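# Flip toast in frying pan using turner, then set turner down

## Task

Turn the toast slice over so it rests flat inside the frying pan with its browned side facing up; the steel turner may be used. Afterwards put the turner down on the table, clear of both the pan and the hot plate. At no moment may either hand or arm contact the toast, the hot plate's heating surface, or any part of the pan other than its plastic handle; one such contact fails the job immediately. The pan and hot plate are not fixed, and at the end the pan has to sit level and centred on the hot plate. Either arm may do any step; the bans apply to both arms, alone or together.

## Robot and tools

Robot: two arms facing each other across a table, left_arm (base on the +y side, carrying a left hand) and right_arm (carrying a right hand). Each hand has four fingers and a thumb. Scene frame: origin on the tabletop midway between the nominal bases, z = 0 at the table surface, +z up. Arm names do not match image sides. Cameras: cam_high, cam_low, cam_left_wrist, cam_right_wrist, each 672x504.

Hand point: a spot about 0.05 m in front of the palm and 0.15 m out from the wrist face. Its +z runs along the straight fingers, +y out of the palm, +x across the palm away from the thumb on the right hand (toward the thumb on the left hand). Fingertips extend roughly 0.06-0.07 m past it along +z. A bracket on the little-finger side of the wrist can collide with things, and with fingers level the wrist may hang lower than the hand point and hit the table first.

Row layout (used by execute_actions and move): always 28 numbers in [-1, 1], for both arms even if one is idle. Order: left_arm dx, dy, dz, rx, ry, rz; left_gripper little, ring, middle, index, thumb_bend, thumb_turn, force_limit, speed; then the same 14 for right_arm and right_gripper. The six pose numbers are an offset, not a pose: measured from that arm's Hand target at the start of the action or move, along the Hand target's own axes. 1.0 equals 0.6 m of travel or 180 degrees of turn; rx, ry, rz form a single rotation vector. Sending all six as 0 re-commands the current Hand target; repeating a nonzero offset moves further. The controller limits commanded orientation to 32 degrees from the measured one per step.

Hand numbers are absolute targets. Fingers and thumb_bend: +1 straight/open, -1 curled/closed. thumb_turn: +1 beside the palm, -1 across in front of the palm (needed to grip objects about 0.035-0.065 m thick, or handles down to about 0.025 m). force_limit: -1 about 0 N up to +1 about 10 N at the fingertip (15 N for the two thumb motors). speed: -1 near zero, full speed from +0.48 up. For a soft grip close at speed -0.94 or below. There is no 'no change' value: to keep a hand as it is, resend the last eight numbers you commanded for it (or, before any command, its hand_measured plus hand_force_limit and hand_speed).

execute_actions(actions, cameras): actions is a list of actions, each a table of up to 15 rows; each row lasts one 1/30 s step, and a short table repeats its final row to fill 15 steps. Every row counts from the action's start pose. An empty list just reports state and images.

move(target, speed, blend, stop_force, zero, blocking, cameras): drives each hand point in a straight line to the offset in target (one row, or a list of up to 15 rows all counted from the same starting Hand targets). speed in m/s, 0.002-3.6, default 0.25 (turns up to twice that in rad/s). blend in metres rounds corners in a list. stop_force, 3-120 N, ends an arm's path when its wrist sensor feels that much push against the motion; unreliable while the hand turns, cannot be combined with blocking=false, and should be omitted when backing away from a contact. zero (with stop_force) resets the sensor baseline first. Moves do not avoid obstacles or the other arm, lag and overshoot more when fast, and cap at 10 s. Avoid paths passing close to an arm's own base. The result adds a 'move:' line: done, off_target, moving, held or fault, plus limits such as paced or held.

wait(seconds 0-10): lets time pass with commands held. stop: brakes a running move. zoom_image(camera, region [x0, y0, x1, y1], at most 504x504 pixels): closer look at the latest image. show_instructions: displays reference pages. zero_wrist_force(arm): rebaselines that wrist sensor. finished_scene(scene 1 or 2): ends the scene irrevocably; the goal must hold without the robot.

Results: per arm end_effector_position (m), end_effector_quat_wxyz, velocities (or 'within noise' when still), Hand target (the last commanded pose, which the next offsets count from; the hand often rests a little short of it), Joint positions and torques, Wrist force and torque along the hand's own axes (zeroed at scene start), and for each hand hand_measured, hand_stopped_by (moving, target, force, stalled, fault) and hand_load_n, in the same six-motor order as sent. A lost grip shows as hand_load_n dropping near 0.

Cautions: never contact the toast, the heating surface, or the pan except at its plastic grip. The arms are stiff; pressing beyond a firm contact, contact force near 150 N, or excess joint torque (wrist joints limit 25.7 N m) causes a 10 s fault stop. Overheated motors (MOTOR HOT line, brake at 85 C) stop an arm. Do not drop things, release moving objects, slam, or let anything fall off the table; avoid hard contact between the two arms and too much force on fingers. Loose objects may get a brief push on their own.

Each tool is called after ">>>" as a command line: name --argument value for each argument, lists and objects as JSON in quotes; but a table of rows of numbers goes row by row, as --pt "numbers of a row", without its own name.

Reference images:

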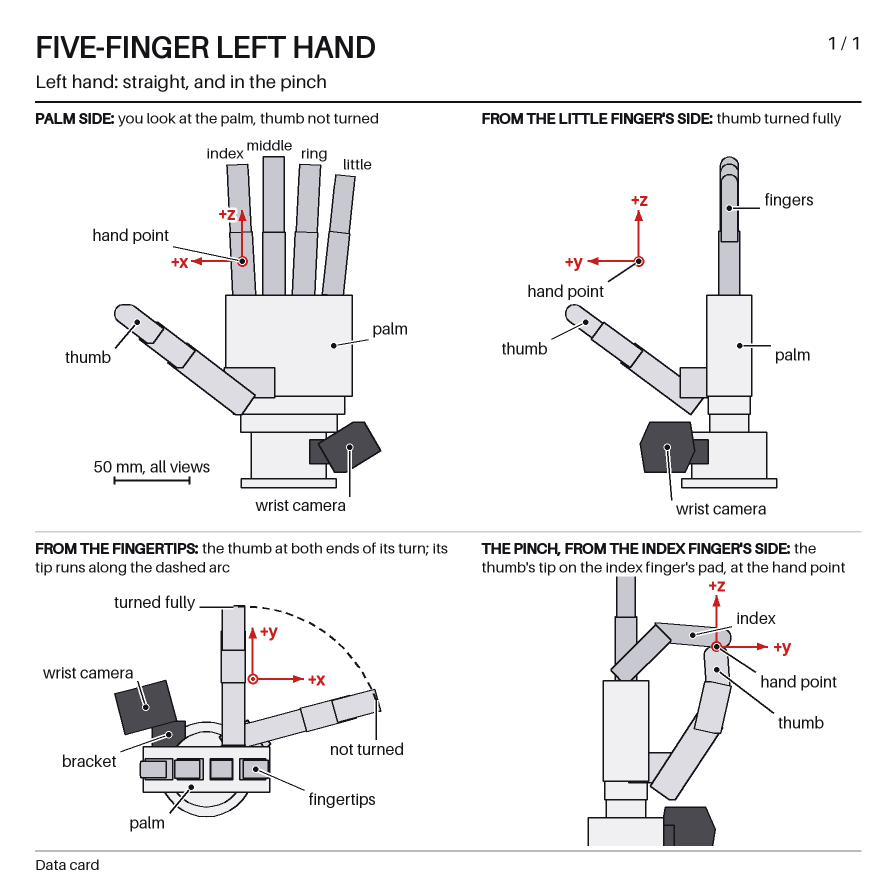

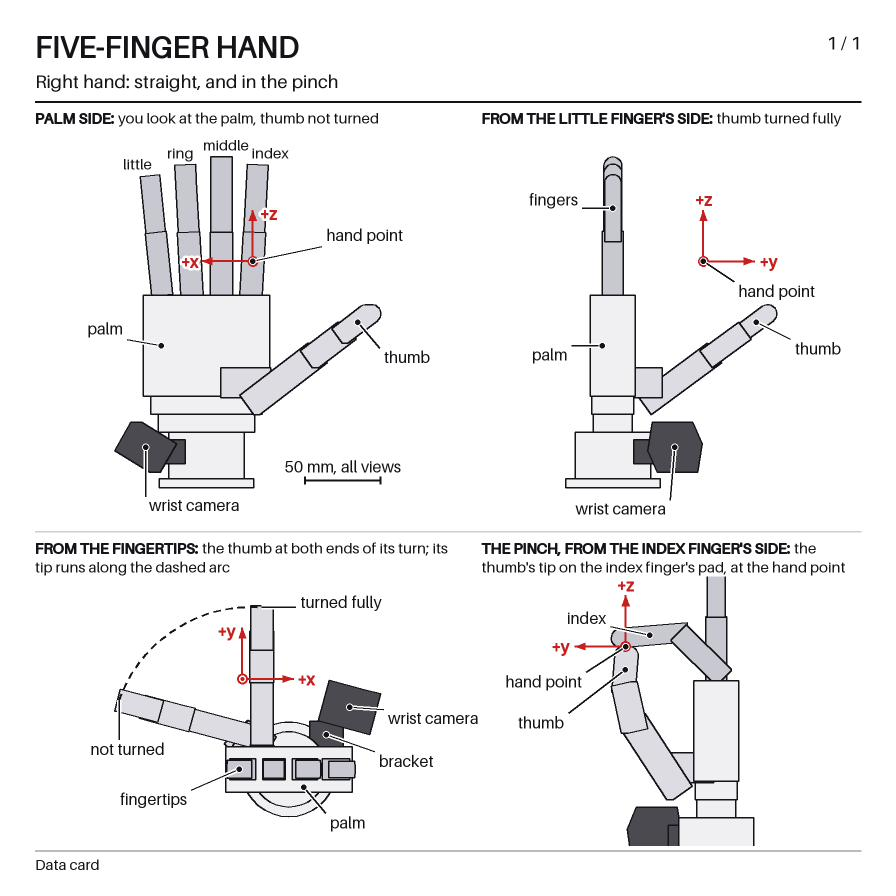

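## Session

>>> wait --seconds 0.1

>>> zoom_image --camera "cam_high" --region '[200, 180, 420, 345]'

Scene clock: 0.10 s.
left_arm: end_effector_position=(+0.2165, +0.0551, +0.2638) hand_measured=(+1.000, +1.000, +1.000, +1.000, +1.000, +1.000) hand_load_n=(+0.0, +0.0, +0.0, +0.0, +0.0, +0.0) hand_stopped_by=(target, target, target, target, target, target) hand_force_limit=0.00 hand_speed=-0.80 end_effector_quat_wxyz=(+0.087, +0.851, +0.006, -0.518) | right_arm: end_effector_position=(+0.1714, -0.3251, +0.3706) hand_measured=(+1.000, +1.000, +1.000, +1.000, +1.000, +1.000) hand_load_n=(+0.0, +0.0, +0.0, -0.5, +0.0, +0.0) hand_stopped_by=(target, target, target, target, target, target) hand_force_limit=0.00 hand_speed=-0.80 end_effector_quat_wxyz=(-0.278, -0.482, +0.804, +0.210)
Joint positions: left_arm=[4.154 -2.257 -1.358 1.082 -0.899 1.321] | right_arm=[-1.623 -1.398 1.696 1.985 1.549 -2.732]
Joint velocities: within noise
Joint torques (N m): left_arm=[1.02 40.35 17.19 -2.4 0.84 -0.28] | right_arm=[-1.08 -25.33 -18.3 2.79 0.18 -0.2]
Wrist force (N): left_arm=[-0.2 0.0 -0.3] | right_arm=[-0.3 0.0 0.0]
Wrist torque (N m): left_arm=[0.02 0.02 -0.01] | right_arm=[0.00 0.05 -0.02]
Wrist force, peak (N): left_arm=[-0.2 0.0 -0.3] | right_arm=[0.3 0.1 -0.2]
Hand target: left_arm +0.2165, +0.0551, +0.2638; +0.087, +0.851, +0.006, -0.518 | right_arm +0.1714, -0.3251, +0.3706; -0.278, -0.482, +0.804, +0.210
wait: 0.10 s; no rest

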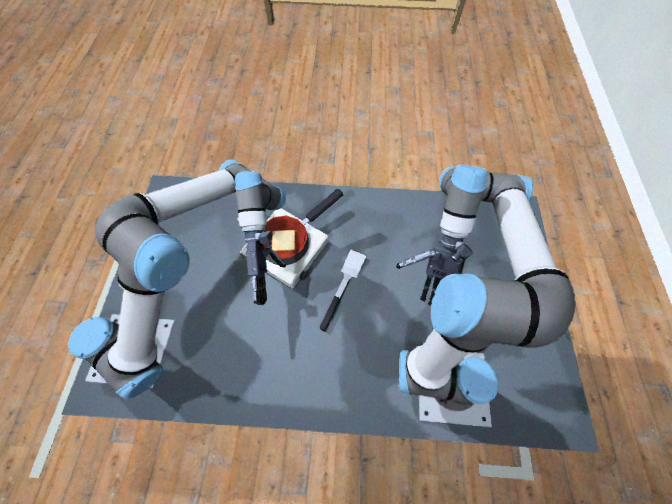

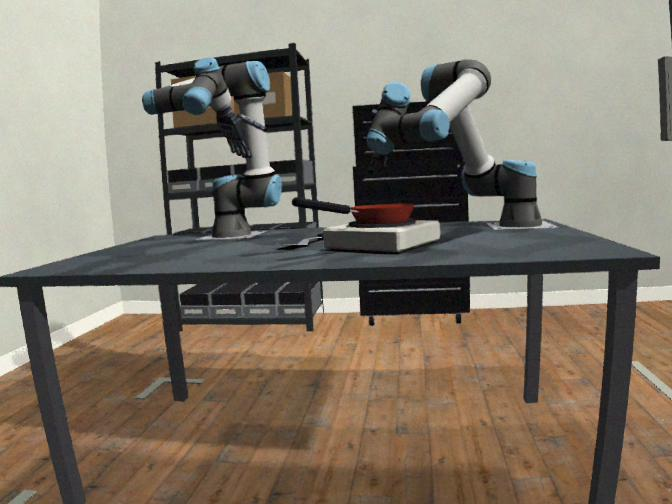

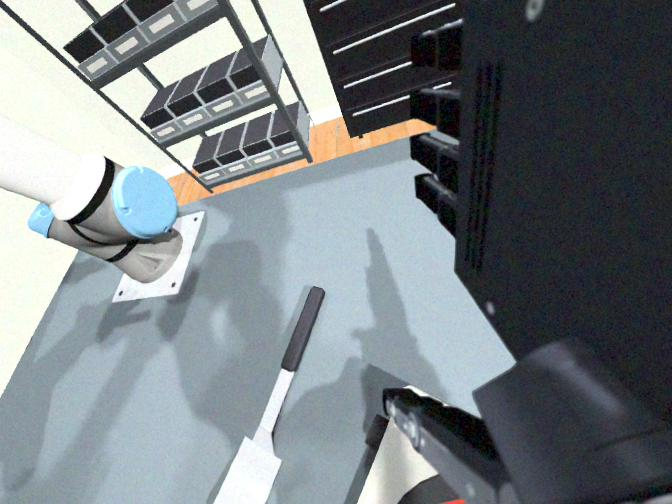

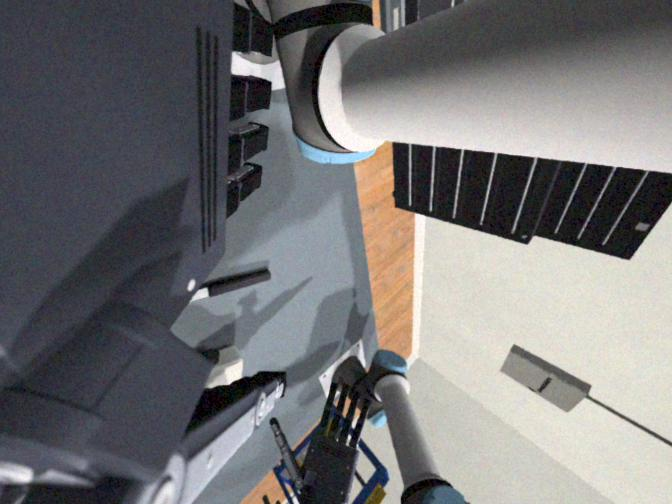

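Scaled by 2.291.

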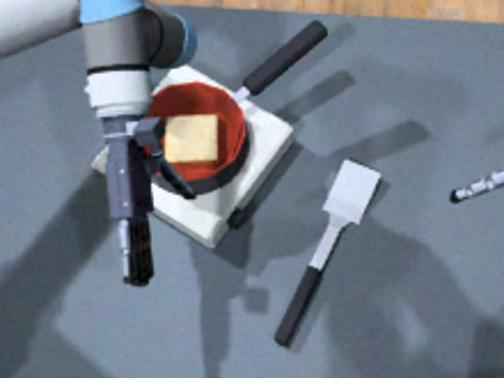

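>>> move --pt "-0.0225 -0.2827 0.0482 0 0 0 1 1 1 1 1 1 0 -0.8 0 0 0 0.149 -0.0523 -0.194 0 0 0 0 0.75 -1 -0.4 0" --pt "-0.0225 -0.2827 0.0482 0.1166 0.4654 0.202 1 1 1 1 1 1 0 -0.8 0 0 0 0.447 -0.157 -0.582 0 0 0 0 0.75 -1 -0.4 0" --speed '[0.3,0.4]'

>>> zoom_image --camera "cam_high" --region '[225, 190, 385, 340]'

>>> zoom_image --camera "cam_left_wrist" --region '[260, 130, 480, 340]'

Scene clock: 29.93 s.
left_arm: end_effector_position=(+0.1678, +0.2188, +0.2387) hand_measured=(+1.000, +1.000, +1.000, +1.000, +1.000, +1.000) hand_load_n=(+0.0, +0.0, +0.0, +0.0, +0.0, +0.0) hand_stopped_by=(target, target, target, target, target, target) hand_force_limit=0.00 hand_speed=-0.80 end_effector_quat_wxyz=(+0.063, +0.936, -0.265, +0.224) | right_arm: end_effector_position=(+0.1714, -0.3251, +0.3706) hand_measured=(+0.000, +0.000, +0.000, +0.000, +0.750, -1.000) hand_load_n=(+0.0, +0.0, +0.0, +0.0, +0.0, +0.0) hand_stopped_by=(target, target, target, target, target, target) hand_force_limit=-0.40 hand_speed=0.00 end_effector_quat_wxyz=(+0.465, -0.873, +0.131, -0.070)
Joint positions: left_arm=[3.977 -1.357 -2.005 2.251 -1.671 1.372] | right_arm=[-2.443 -2.086 2.178 2.174 0.814 -5.593]
Joint velocities: within noise
Joint torques (N m): left_arm=[-7.62 14.77 6.5 0.85 -3.01 -2.67] | right_arm=[-11.21 -8.04 -4.61 4.44 1.29 -2.65]
Wrist force (N): left_arm=[1.4 0.6 -0.2] | right_arm=[-0.6 0.7 -0.1]
Wrist torque (N m): left_arm=[0.26 -0.35 0.49] | right_arm=[0.25 0.11 -0.07]
Wrist force, peak (N): left_arm=[1.9 0.5 -0.2] | right_arm=[-0.3 1.2 -0.4]
Hand target: left_arm +0.1678, +0.2188, +0.2387; +0.063, +0.936, -0.265, +0.224 | right_arm +0.1714, -0.3251, +0.3706; -0.465, +0.873, -0.131, +0.070
Off the commanded pose: left_arm 0.000 m, 0 deg | right_arm 0.000 m, 0 deg.
move: done

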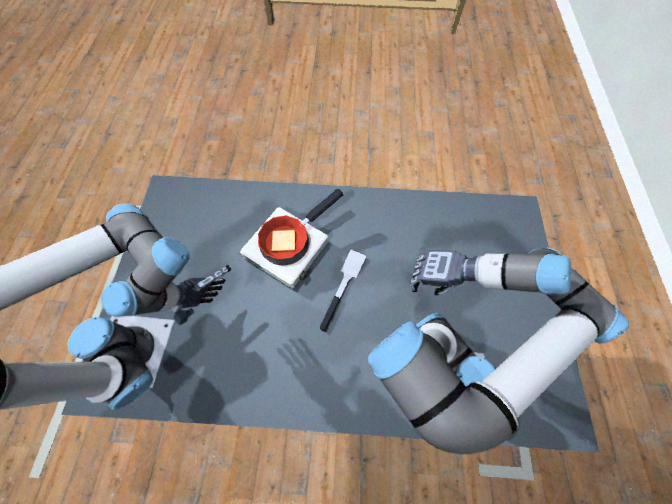

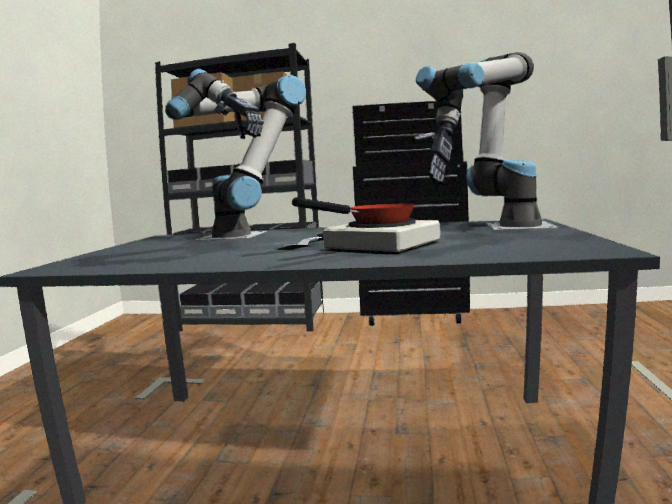

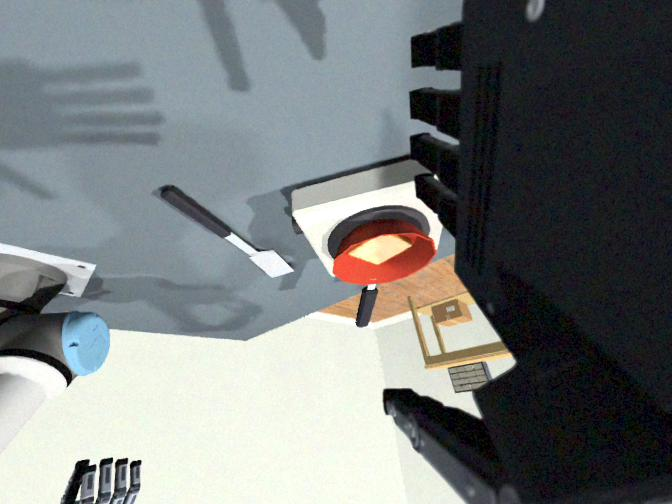

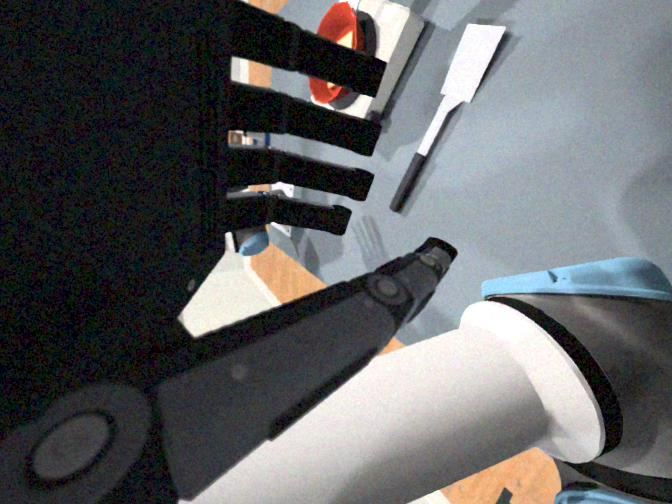

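Scaled by 3.150.

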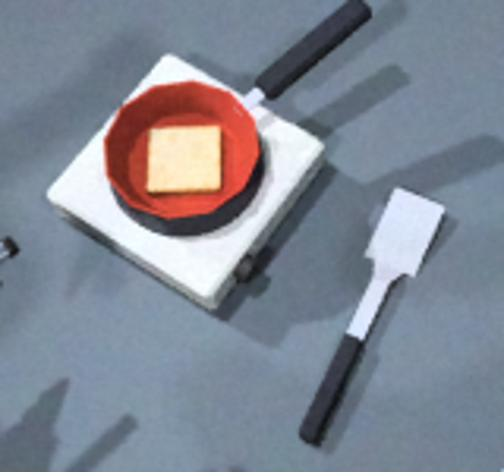

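Scaled by 2.291.

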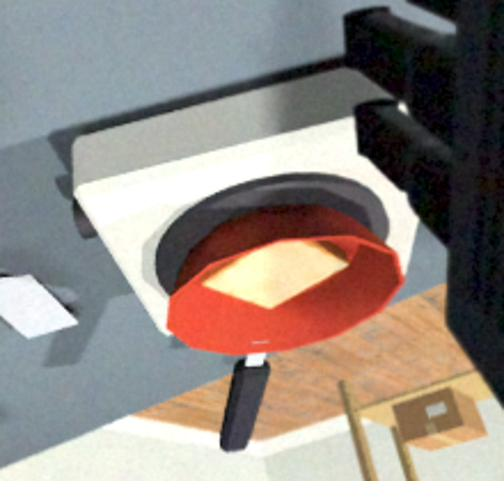

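>>> move --target '[0,0,0,0,0,0,1,1,1,1,1,1,0,-0.8,-0.092,0.1325,0.5493,0,0,0,0,0,0,0,0.75,-1,-0.4,0]' --speed 0.25

>>> zoom_image --camera "cam_high" --region '[285, 220, 425, 345]'

>>> zoom_image --camera "cam_left_wrist" --region '[90, 150, 330, 350]'

Scene clock: 53.90 s.
left_arm: end_effector_position=(+0.1678, +0.2188, +0.2387) hand_measured=(+1.000, +1.000, +1.000, +1.000, +1.000, +1.000) hand_load_n=(+0.0, +0.0, +0.0, +0.0, +0.0, +0.0) hand_stopped_by=(target, target, target, target, target, target) hand_force_limit=0.00 hand_speed=-0.80 end_effector_quat_wxyz=(+0.063, +0.936, -0.265, +0.224) | right_arm: end_effector_position=(+0.1858, -0.0898, +0.1208) hand_measured=(+0.000, +0.000, +0.000, +0.000, +0.750, -1.000) hand_load_n=(+0.0, +0.0, +0.0, +0.0, +0.0, +0.0) hand_stopped_by=(target, target, target, target, target, target) hand_force_limit=-0.40 hand_speed=0.00 end_effector_quat_wxyz=(+0.465, -0.873, +0.131, -0.070)
Joint positions: left_arm=[3.977 -1.357 -2.005 2.251 -1.671 1.372] | right_arm=[-1.098 -1.558 2.112 0.226 0.917 -3.682]
Joint velocities: within noise
Joint torques (N m): left_arm=[-8.2 17.15 12.12 0.78 -2.93 -2.81] | right_arm=[7.64 -4.89 -32.69 2.5 1.56 2.17]
Wrist force (N): left_arm=[1.4 0.4 -0.1] | right_arm=[-0.4 0.9 -0.2]
Wrist torque (N m): left_arm=[0.23 -0.36 0.50] | right_arm=[0.26 0.07 -0.06]
Wrist force, peak (N): left_arm=[2.0 0.5 -0.1] | right_arm=[-0.7 2.0 -0.6]
Hand target: left_arm +0.1678, +0.2188, +0.2387; +0.063, +0.936, -0.265, +0.224 | right_arm +0.1857, -0.0898, +0.1208; -0.465, +0.873, -0.131, +0.070
Off the commanded pose: left_arm 0.000 m, 0 deg | right_arm 0.000 m, 0 deg.
move: done

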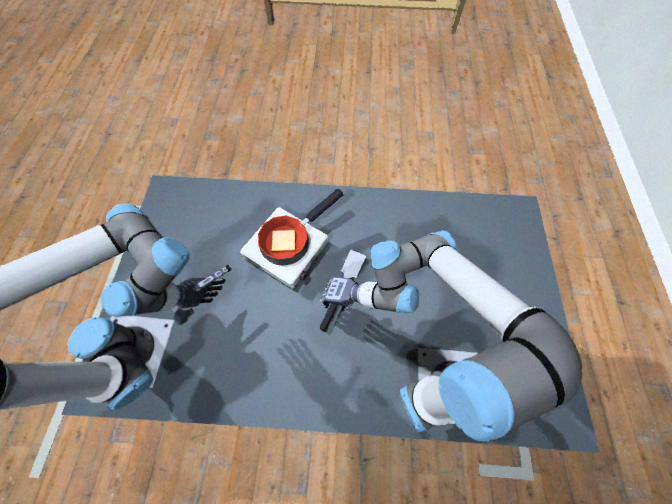

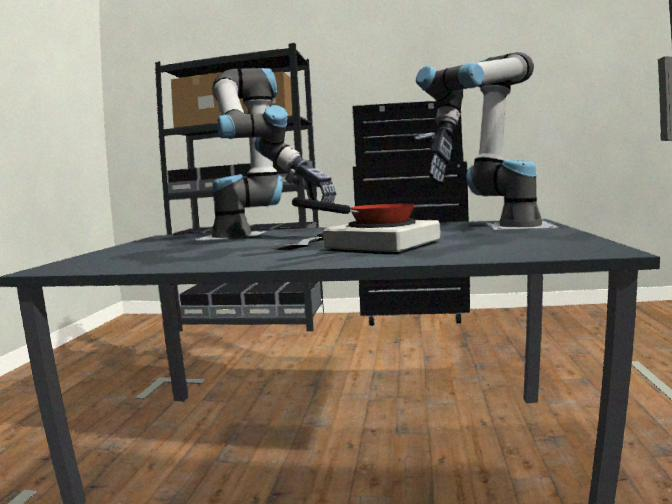

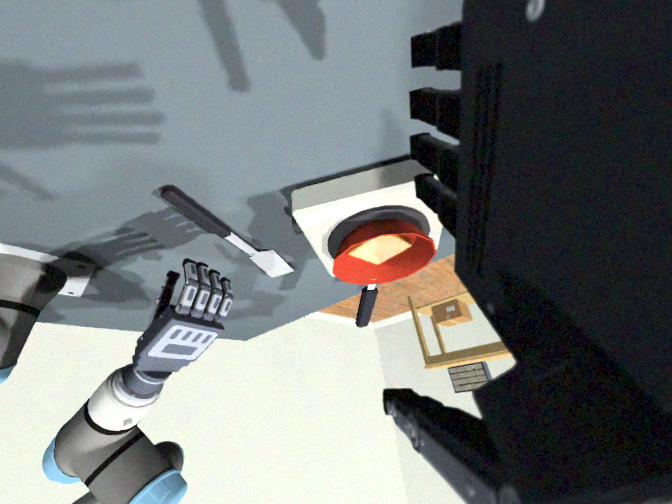

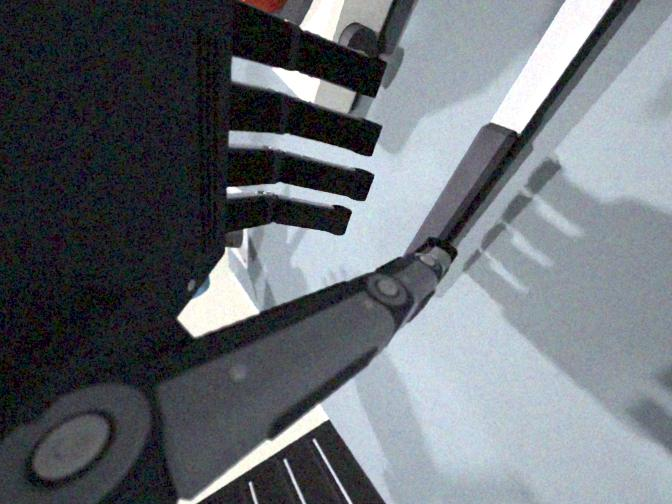

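Scaled by 3.600.

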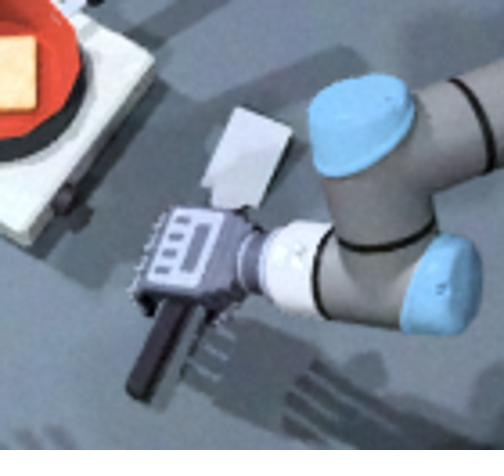

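Scaled by 2.100.

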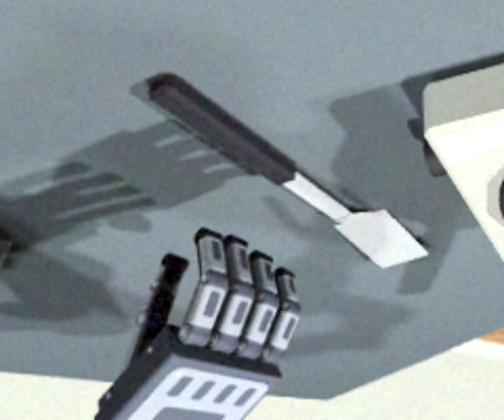

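>>> move --target '[0,0,0,0,0,0,1,1,1,1,1,1,0,-0.8,0,0.0912,0.0615,0,0,0,0,0,0,0,0.75,-1,-0.4,0]' --speed 0.12 --cameras '["cam_right_wrist","cam_left_wrist","cam_low"]'

>>> zoom_image --camera "cam_left_wrist" --region '[120, 160, 320, 320]'

>>> zoom_image --camera "cam_low" --region '[250, 170, 370, 270]'

Scene clock: 66.83 s.
left_arm: end_effector_position=(+0.1678, +0.2188, +0.2387) hand_measured=(+1.000, +1.000, +1.000, +1.000, +1.000, +1.000) hand_load_n=(+0.0, +0.0, +0.0, +0.0, +0.0, +0.0) hand_stopped_by=(target, target, target, target, target, target) hand_force_limit=0.00 hand_speed=-0.80 end_effector_quat_wxyz=(+0.063, +0.936, -0.265, +0.224) | right_arm: end_effector_position=(+0.1857, -0.0898, +0.0548) hand_measured=(+0.000, +0.000, +0.000, +0.000, +0.750, -1.000) hand_load_n=(+0.0, +0.5, +0.0, +0.0, +0.0, +0.0) hand_stopped_by=(target, target, target, target, target, target) hand_force_limit=-0.40 hand_speed=0.00 end_effector_quat_wxyz=(+0.465, -0.873, +0.131, -0.070)
Joint positions: left_arm=[3.977 -1.357 -2.005 2.251 -1.671 1.372] | right_arm=[-1.098 -1.445 2.2 0.024 0.918 -3.681]
Joint velocities: within noise
Joint torques (N m): left_arm=[-7.1 15.27 16.17 0.22 -2.99 -2.84] | right_arm=[8.89 -7.86 -0.23 -1.04 1.59 2.34]
Wrist force (N): left_arm=[1.7 0.5 0.0] | right_arm=[-0.5 0.8 -0.4]
Wrist torque (N m): left_arm=[0.23 -0.40 0.52] | right_arm=[0.27 0.11 -0.05]
Wrist force, peak (N): left_arm=[2.0 0.6 -0.2] | right_arm=[-0.4 1.3 0.1]
Hand target: left_arm +0.1678, +0.2188, +0.2387; +0.063, +0.936, -0.265, +0.224 | right_arm +0.1857, -0.0898, +0.0548; -0.465, +0.873, -0.131, +0.070
Off the commanded pose: left_arm 0.000 m, 0 deg | right_arm 0.000 m, 0 deg.
move: done
Images, in order (width x height): cam_low 672x504, cam_left_wrist 672x504, cam_right_wrist 672x504.

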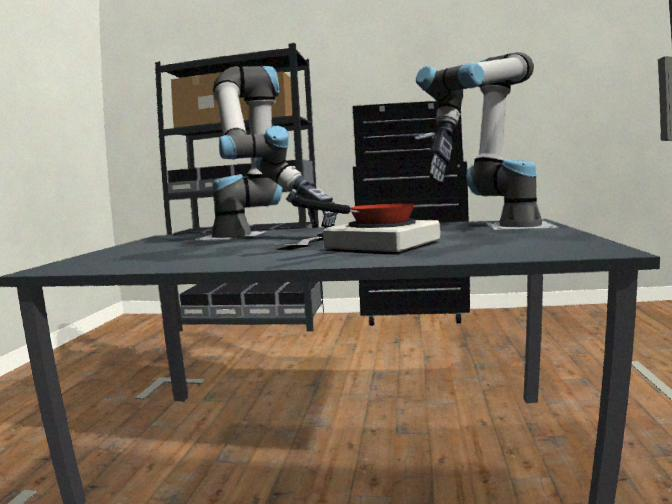

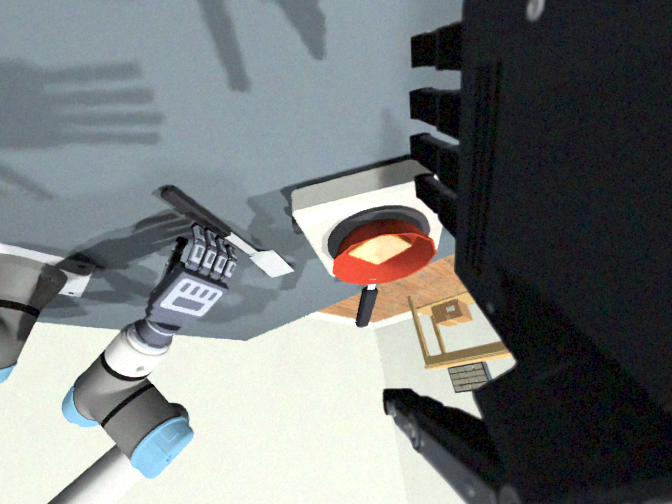

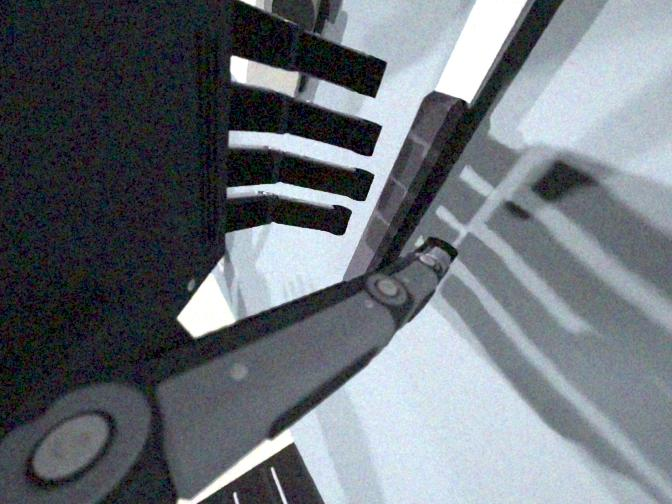

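Scaled by 2.520.

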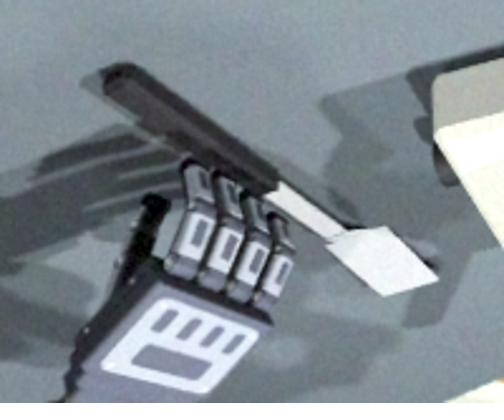

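Scaled by 4.200.

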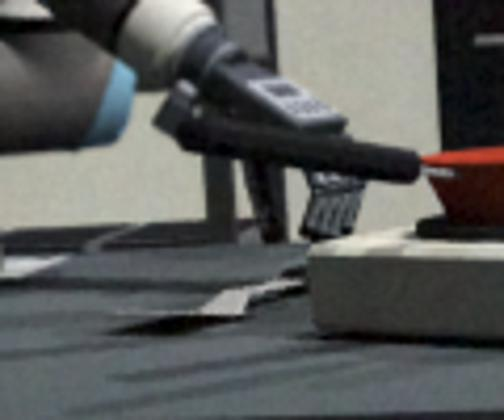

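>>> move --target '[0,0,0,0,0,0,1,1,1,1,1,1,0,-0.8,0,0.0276,0.0186,0,0,0,0,0,0,0,0.75,-1,-0.4,0]' --speed 0.03 --stop_force 4 --cameras '["cam_right_wrist","cam_left_wrist"]'

>>> zoom_image --camera "cam_left_wrist" --region '[120, 160, 320, 320]'

Scene clock: 80.27 s.
left_arm: end_effector_position=(+0.1678, +0.2188, +0.2387) hand_measured=(+1.000, +1.000, +1.000, +1.000, +1.000, +1.000) hand_load_n=(+0.0, +0.0, +0.0, +0.0, +0.0, +0.0) hand_stopped_by=(target, target, target, target, target, target) hand_force_limit=0.00 hand_speed=-0.80 end_effector_quat_wxyz=(+0.063, +0.936, -0.265, +0.224) | right_arm: end_effector_position=(+0.1857, -0.0898, +0.0410) hand_measured=(+0.000, +0.000, +0.000, +0.000, +0.750, -1.000) hand_load_n=(+0.0, +0.0, -1.0, +0.0, +0.0, +0.0) hand_stopped_by=(target, target, target, target, target, target) hand_force_limit=-0.40 hand_speed=0.00 end_effector_quat_wxyz=(+0.465, -0.873, +0.131, -0.070)
Joint positions: left_arm=[3.977 -1.357 -2.005 2.251 -1.671 1.372] | right_arm=[-1.098 -1.417 2.215 -0.019 0.918 -3.681]
Joint velocities: within noise
Joint torques (N m): left_arm=[-6.47 13.9 20.67 0.23 -2.96 -2.65] | right_arm=[-1.52 -31.43 -26.53 2.83 1.85 1.57]
Wrist force (N): left_arm=[1.4 0.4 0.1] | right_arm=[-0.1 -3.6 -2.8]
Wrist torque (N m): left_arm=[0.21 -0.35 0.51] | right_arm=[0.37 0.18 -0.16]
Wrist force, peak (N): left_arm=[1.9 0.9 0.0] | right_arm=[-1.5 -23.1 -12.1]
Hand target: left_arm +0.1678, +0.2188, +0.2387; +0.063, +0.936, -0.265, +0.224 | right_arm +0.1857, -0.0898, +0.0410; -0.465, +0.873, -0.131, +0.070 (not the last commanded pose)
Off the commanded pose: left_arm 0.000 m, 0 deg | right_arm 0.006 m, 0 deg.
move: contact (right_arm)
Images, in order (width x height): cam_left_wrist 672x504, cam_right_wrist 672x504.

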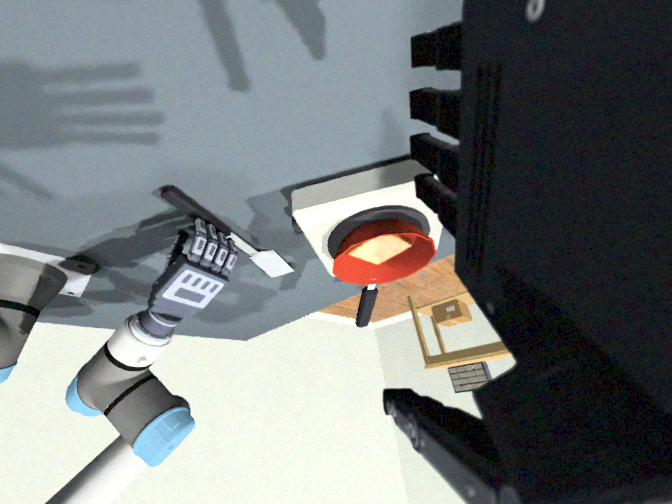

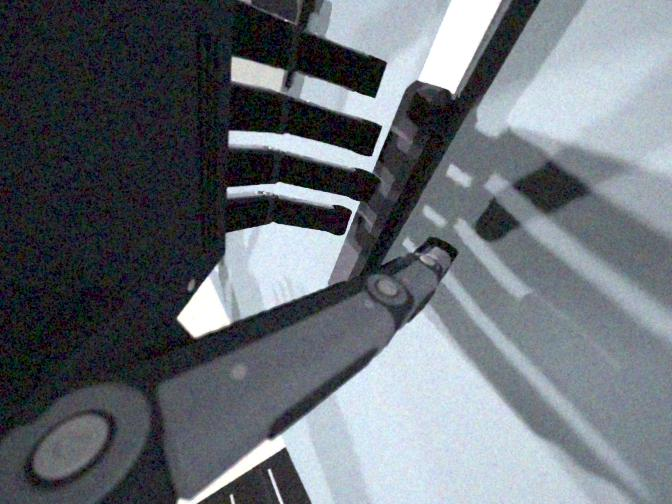

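Scaled by 2.520.

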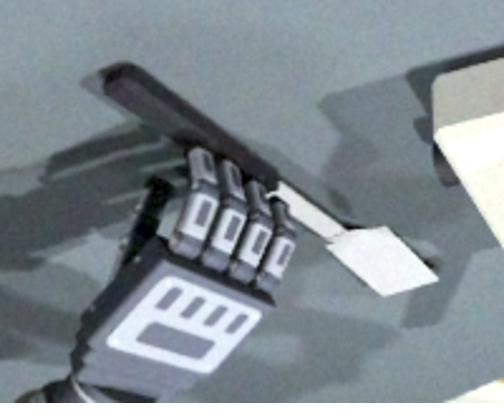

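>>> move --pt "0 0 0 0 0 0 1 1 1 1 1 1 0 -0.8 0 -0.0207 -0.014 0 0 0 0 0 0 0 0.75 -1 -0.4 0" --pt "0 0 0 0 0 0 1 1 1 1 1 1 0 -0.8 -0.0417 -0.0468 0.0247 0 0 0 0 0 0 0 0.75 -1 -0.4 0" --speed 0.06 --cameras '["cam_right_wrist"]'

>>> move --target '[0,0,0,0,0,0,1,1,1,1,1,1,0,-0.8,0,0.0276,0.0186,0,0,0,0,0,0,0,0.75,-1,-0.4,0]' --speed 0.03 --stop_force 4 --cameras '["cam_right_wrist","cam_left_wrist"]'

>>> zoom_image --camera "cam_left_wrist" --region '[120, 160, 320, 320]'

Scene clock: 90.53 s.
left_arm: end_effector_position=(+0.1678, +0.2188, +0.2387) hand_measured=(+1.000, +1.000, +1.000, +1.000, +1.000, +1.000) hand_load_n=(+0.0, +0.0, +0.0, -0.5, +0.0, +0.0) hand_stopped_by=(target, target, target, target, target, target) hand_force_limit=0.00 hand_speed=-0.80 end_effector_quat_wxyz=(+0.063, +0.936, -0.265, +0.224) | right_arm: end_effector_position=(+0.1700, -0.0558, +0.0560) hand_measured=(+0.000, +0.000, +0.000, +0.000, +0.750, -1.000) hand_load_n=(+0.0, +0.0, +0.0, +0.0, +0.0, +0.0) hand_stopped_by=(target, target, target, target, target, target) hand_force_limit=-0.40 hand_speed=0.00 end_effector_quat_wxyz=(+0.465, -0.873, +0.131, -0.070)
Joint positions: left_arm=[3.977 -1.357 -2.005 2.251 -1.671 1.372] | right_arm=[-0.964 -1.421 2.152 -0.015 1.016 -3.571]
Joint velocities: within noise
Joint torques (N m): left_arm=[-7.74 13.86 26.03 -0.19 -2.66 -2.84] | right_arm=[8.78 -9.21 -30.77 -1.28 1 2.52]
Wrist force (N): left_arm=[1.6 0.6 -0.2] | right_arm=[-0.4 1.1 -0.3]
Wrist torque (N m): left_arm=[0.26 -0.39 0.51] | right_arm=[0.30 0.06 -0.03]
Wrist force, peak (N): left_arm=[2.0 0.7 0.0] | right_arm=[0.1 -3.7 -3.0]
Hand target: left_arm +0.1678, +0.2188, +0.2387; +0.063, +0.936, -0.265, +0.224 | right_arm +0.1700, -0.0557, +0.0560; -0.465, +0.873, -0.131, +0.070
Off the commanded pose: left_arm 0.000 m, 0 deg | right_arm 0.000 m, 0 deg.
move: done
Images, in order (width x height): cam_right_wrist 672x504.

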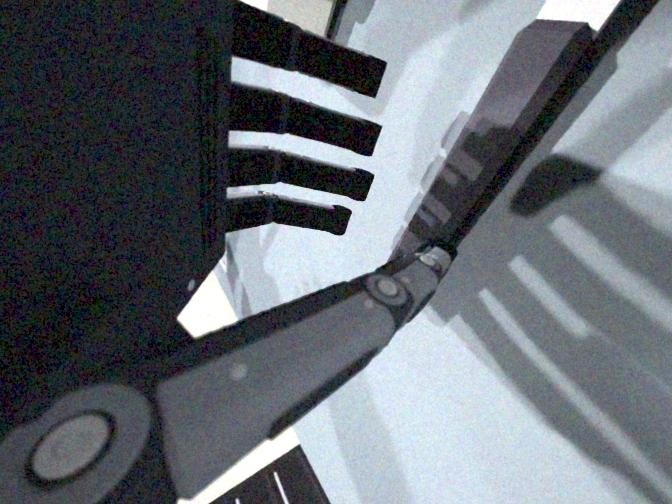

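Scene clock: 92.17 s.
left_arm: end_effector_position=(+0.1678, +0.2188, +0.2387) hand_measured=(+1.000, +1.000, +1.000, +1.000, +1.000, +1.000) hand_load_n=(+0.0, +0.0, +0.0, +0.0, +0.0, +0.0) hand_stopped_by=(target, target, target, target, target, target) hand_force_limit=0.00 hand_speed=-0.80 end_effector_quat_wxyz=(+0.063, +0.936, -0.265, +0.224) | right_arm: end_effector_position=(+0.1700, -0.0557, +0.0361) hand_measured=(+0.000, +0.000, +0.000, +0.000, +0.750, -1.000) hand_load_n=(+0.0, +0.0, +0.0, +0.0, +0.0, +0.0) hand_stopped_by=(target, target, target, target, target, target) hand_force_limit=-0.40 hand_speed=0.00 end_effector_quat_wxyz=(+0.465, -0.873, +0.131, -0.070)
Joint positions: left_arm=[3.977 -1.357 -2.005 2.251 -1.671 1.372] | right_arm=[-0.964 -1.382 2.173 -0.075 1.016 -3.571]
Joint velocities: within noise
Joint torques (N m): left_arm=[-5.68 13.42 26.62 -0.3 -2.82 -2.64] | right_arm=[8.42 -9.99 -0.67 -1.1 1.55 2.41]
Wrist force (N): left_arm=[1.7 0.4 -0.2] | right_arm=[-0.5 0.8 -0.5]
Wrist torque (N m): left_arm=[0.23 -0.41 0.52] | right_arm=[0.27 0.09 -0.05]
Wrist force, peak (N): left_arm=[2.0 0.4 0.0] | right_arm=[-0.7 1.1 -0.4]
Hand target: left_arm +0.1678, +0.2188, +0.2387; +0.063, +0.936, -0.265, +0.224 | right_arm +0.1700, -0.0557, +0.0361; -0.465, +0.873, -0.131, +0.070
Off the commanded pose: left_arm 0.000 m, 0 deg | right_arm 0.000 m, 0 deg.
move: done
Images, in order (width x height): cam_left_wrist 672x504, cam_right_wrist 672x504.

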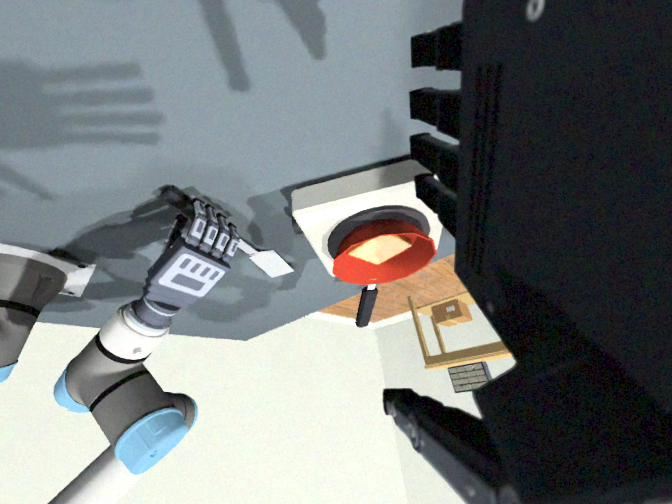

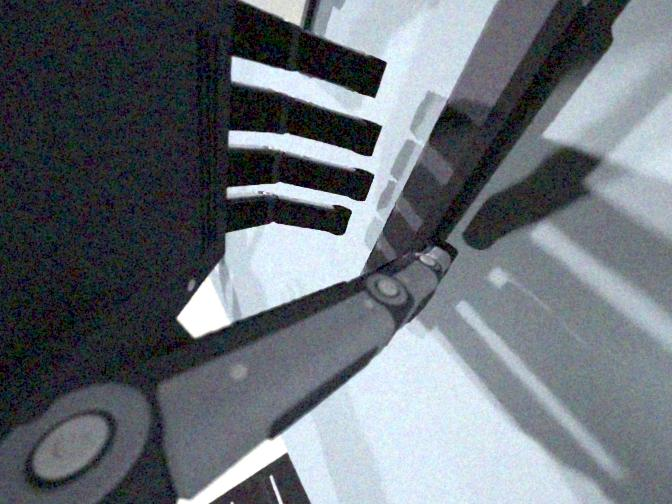

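Scaled by 2.520.

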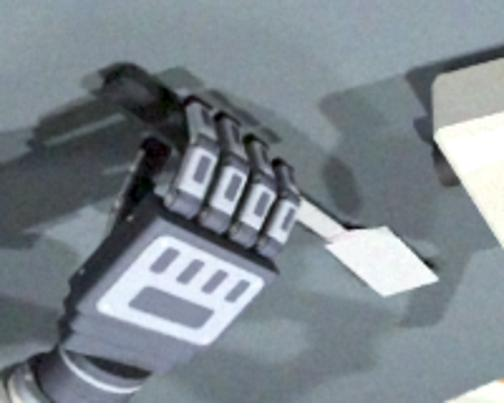

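>>> move --target '[0,0,0,0,0,0,1,1,1,1,1,1,0,-0.8,0.018,0.0166,0.0112,0,0,0,0,0,0,0,0.75,-1,-0.4,0]' --speed 0.02 --stop_force 3 --cameras '["cam_right_wrist","cam_left_wrist"]'

>>> zoom_image --camera "cam_left_wrist" --region '[120, 160, 320, 320]'

Scene clock: 119.60 s.
left_arm: end_effector_position=(+0.1678, +0.2188, +0.2387) hand_measured=(+1.000, +1.000, +1.000, +1.000, +1.000, +1.000) hand_load_n=(+0.0, +0.0, +0.0, +0.0, -0.5, +0.0) hand_stopped_by=(target, target, target, target, target, target) hand_force_limit=0.00 hand_speed=-0.80 end_effector_quat_wxyz=(+0.063, +0.936, -0.265, +0.224) | right_arm: end_effector_position=(+0.1803, -0.0588, +0.0241) hand_measured=(+0.000, +0.000, +0.000, +0.000, +0.750, -1.000) hand_load_n=(+0.0, +0.0, +0.0, +0.0, +0.0, +0.0) hand_stopped_by=(target, target, target, target, target, target) hand_force_limit=-0.40 hand_speed=0.00 end_effector_quat_wxyz=(+0.465, -0.873, +0.131, -0.070)
Joint positions: left_arm=[3.977 -1.357 -2.005 2.251 -1.671 1.372] | right_arm=[-0.992 -1.347 2.175 -0.1 0.995 -3.593]
Joint velocities: within noise
Joint torques (N m): left_arm=[-6.14 13.35 31.59 -0.41 -2.79 -2.82] | right_arm=[-11.43 -11.13 -1.97 -1.03 -2.18 -2.9]
Wrist force (N): left_arm=[1.6 0.8 0.1] | right_arm=[-0.8 0.8 -0.4]
Wrist torque (N m): left_arm=[0.26 -0.38 0.50] | right_arm=[0.27 0.14 -0.07]
Wrist force, peak (N): left_arm=[2.2 0.3 0.1] | right_arm=[-0.7 1.2 -0.3]
Hand target: left_arm +0.1678, +0.2188, +0.2387; +0.063, +0.936, -0.265, +0.224 | right_arm +0.1803, -0.0588, +0.0241; -0.465, +0.873, -0.131, +0.070
Off the commanded pose: left_arm 0.000 m, 0 deg | right_arm 0.000 m, 0 deg.
move: done
Images, in order (width x height): cam_left_wrist 672x504, cam_right_wrist 672x504.

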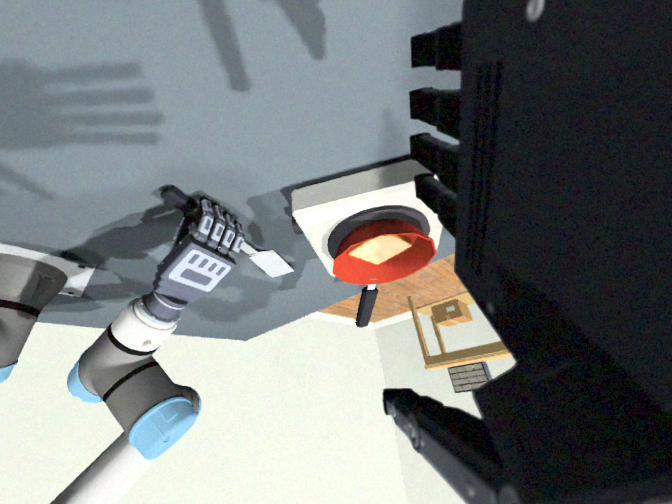

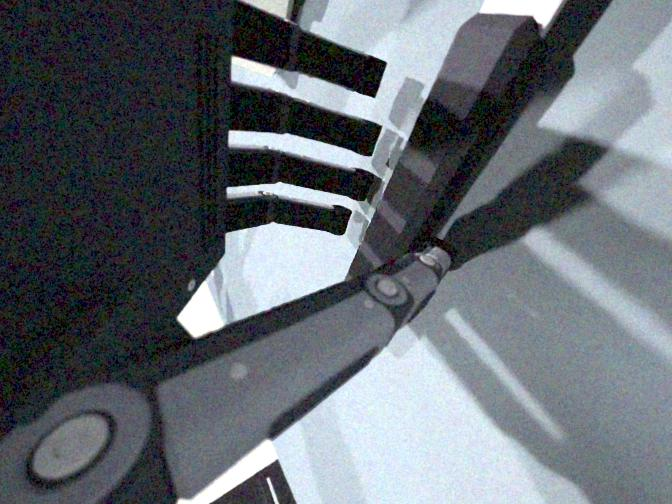

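Scaled by 2.520.

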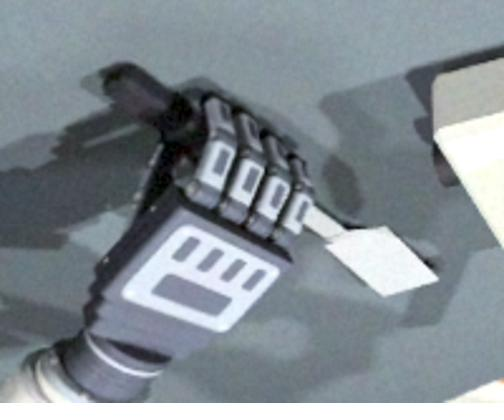

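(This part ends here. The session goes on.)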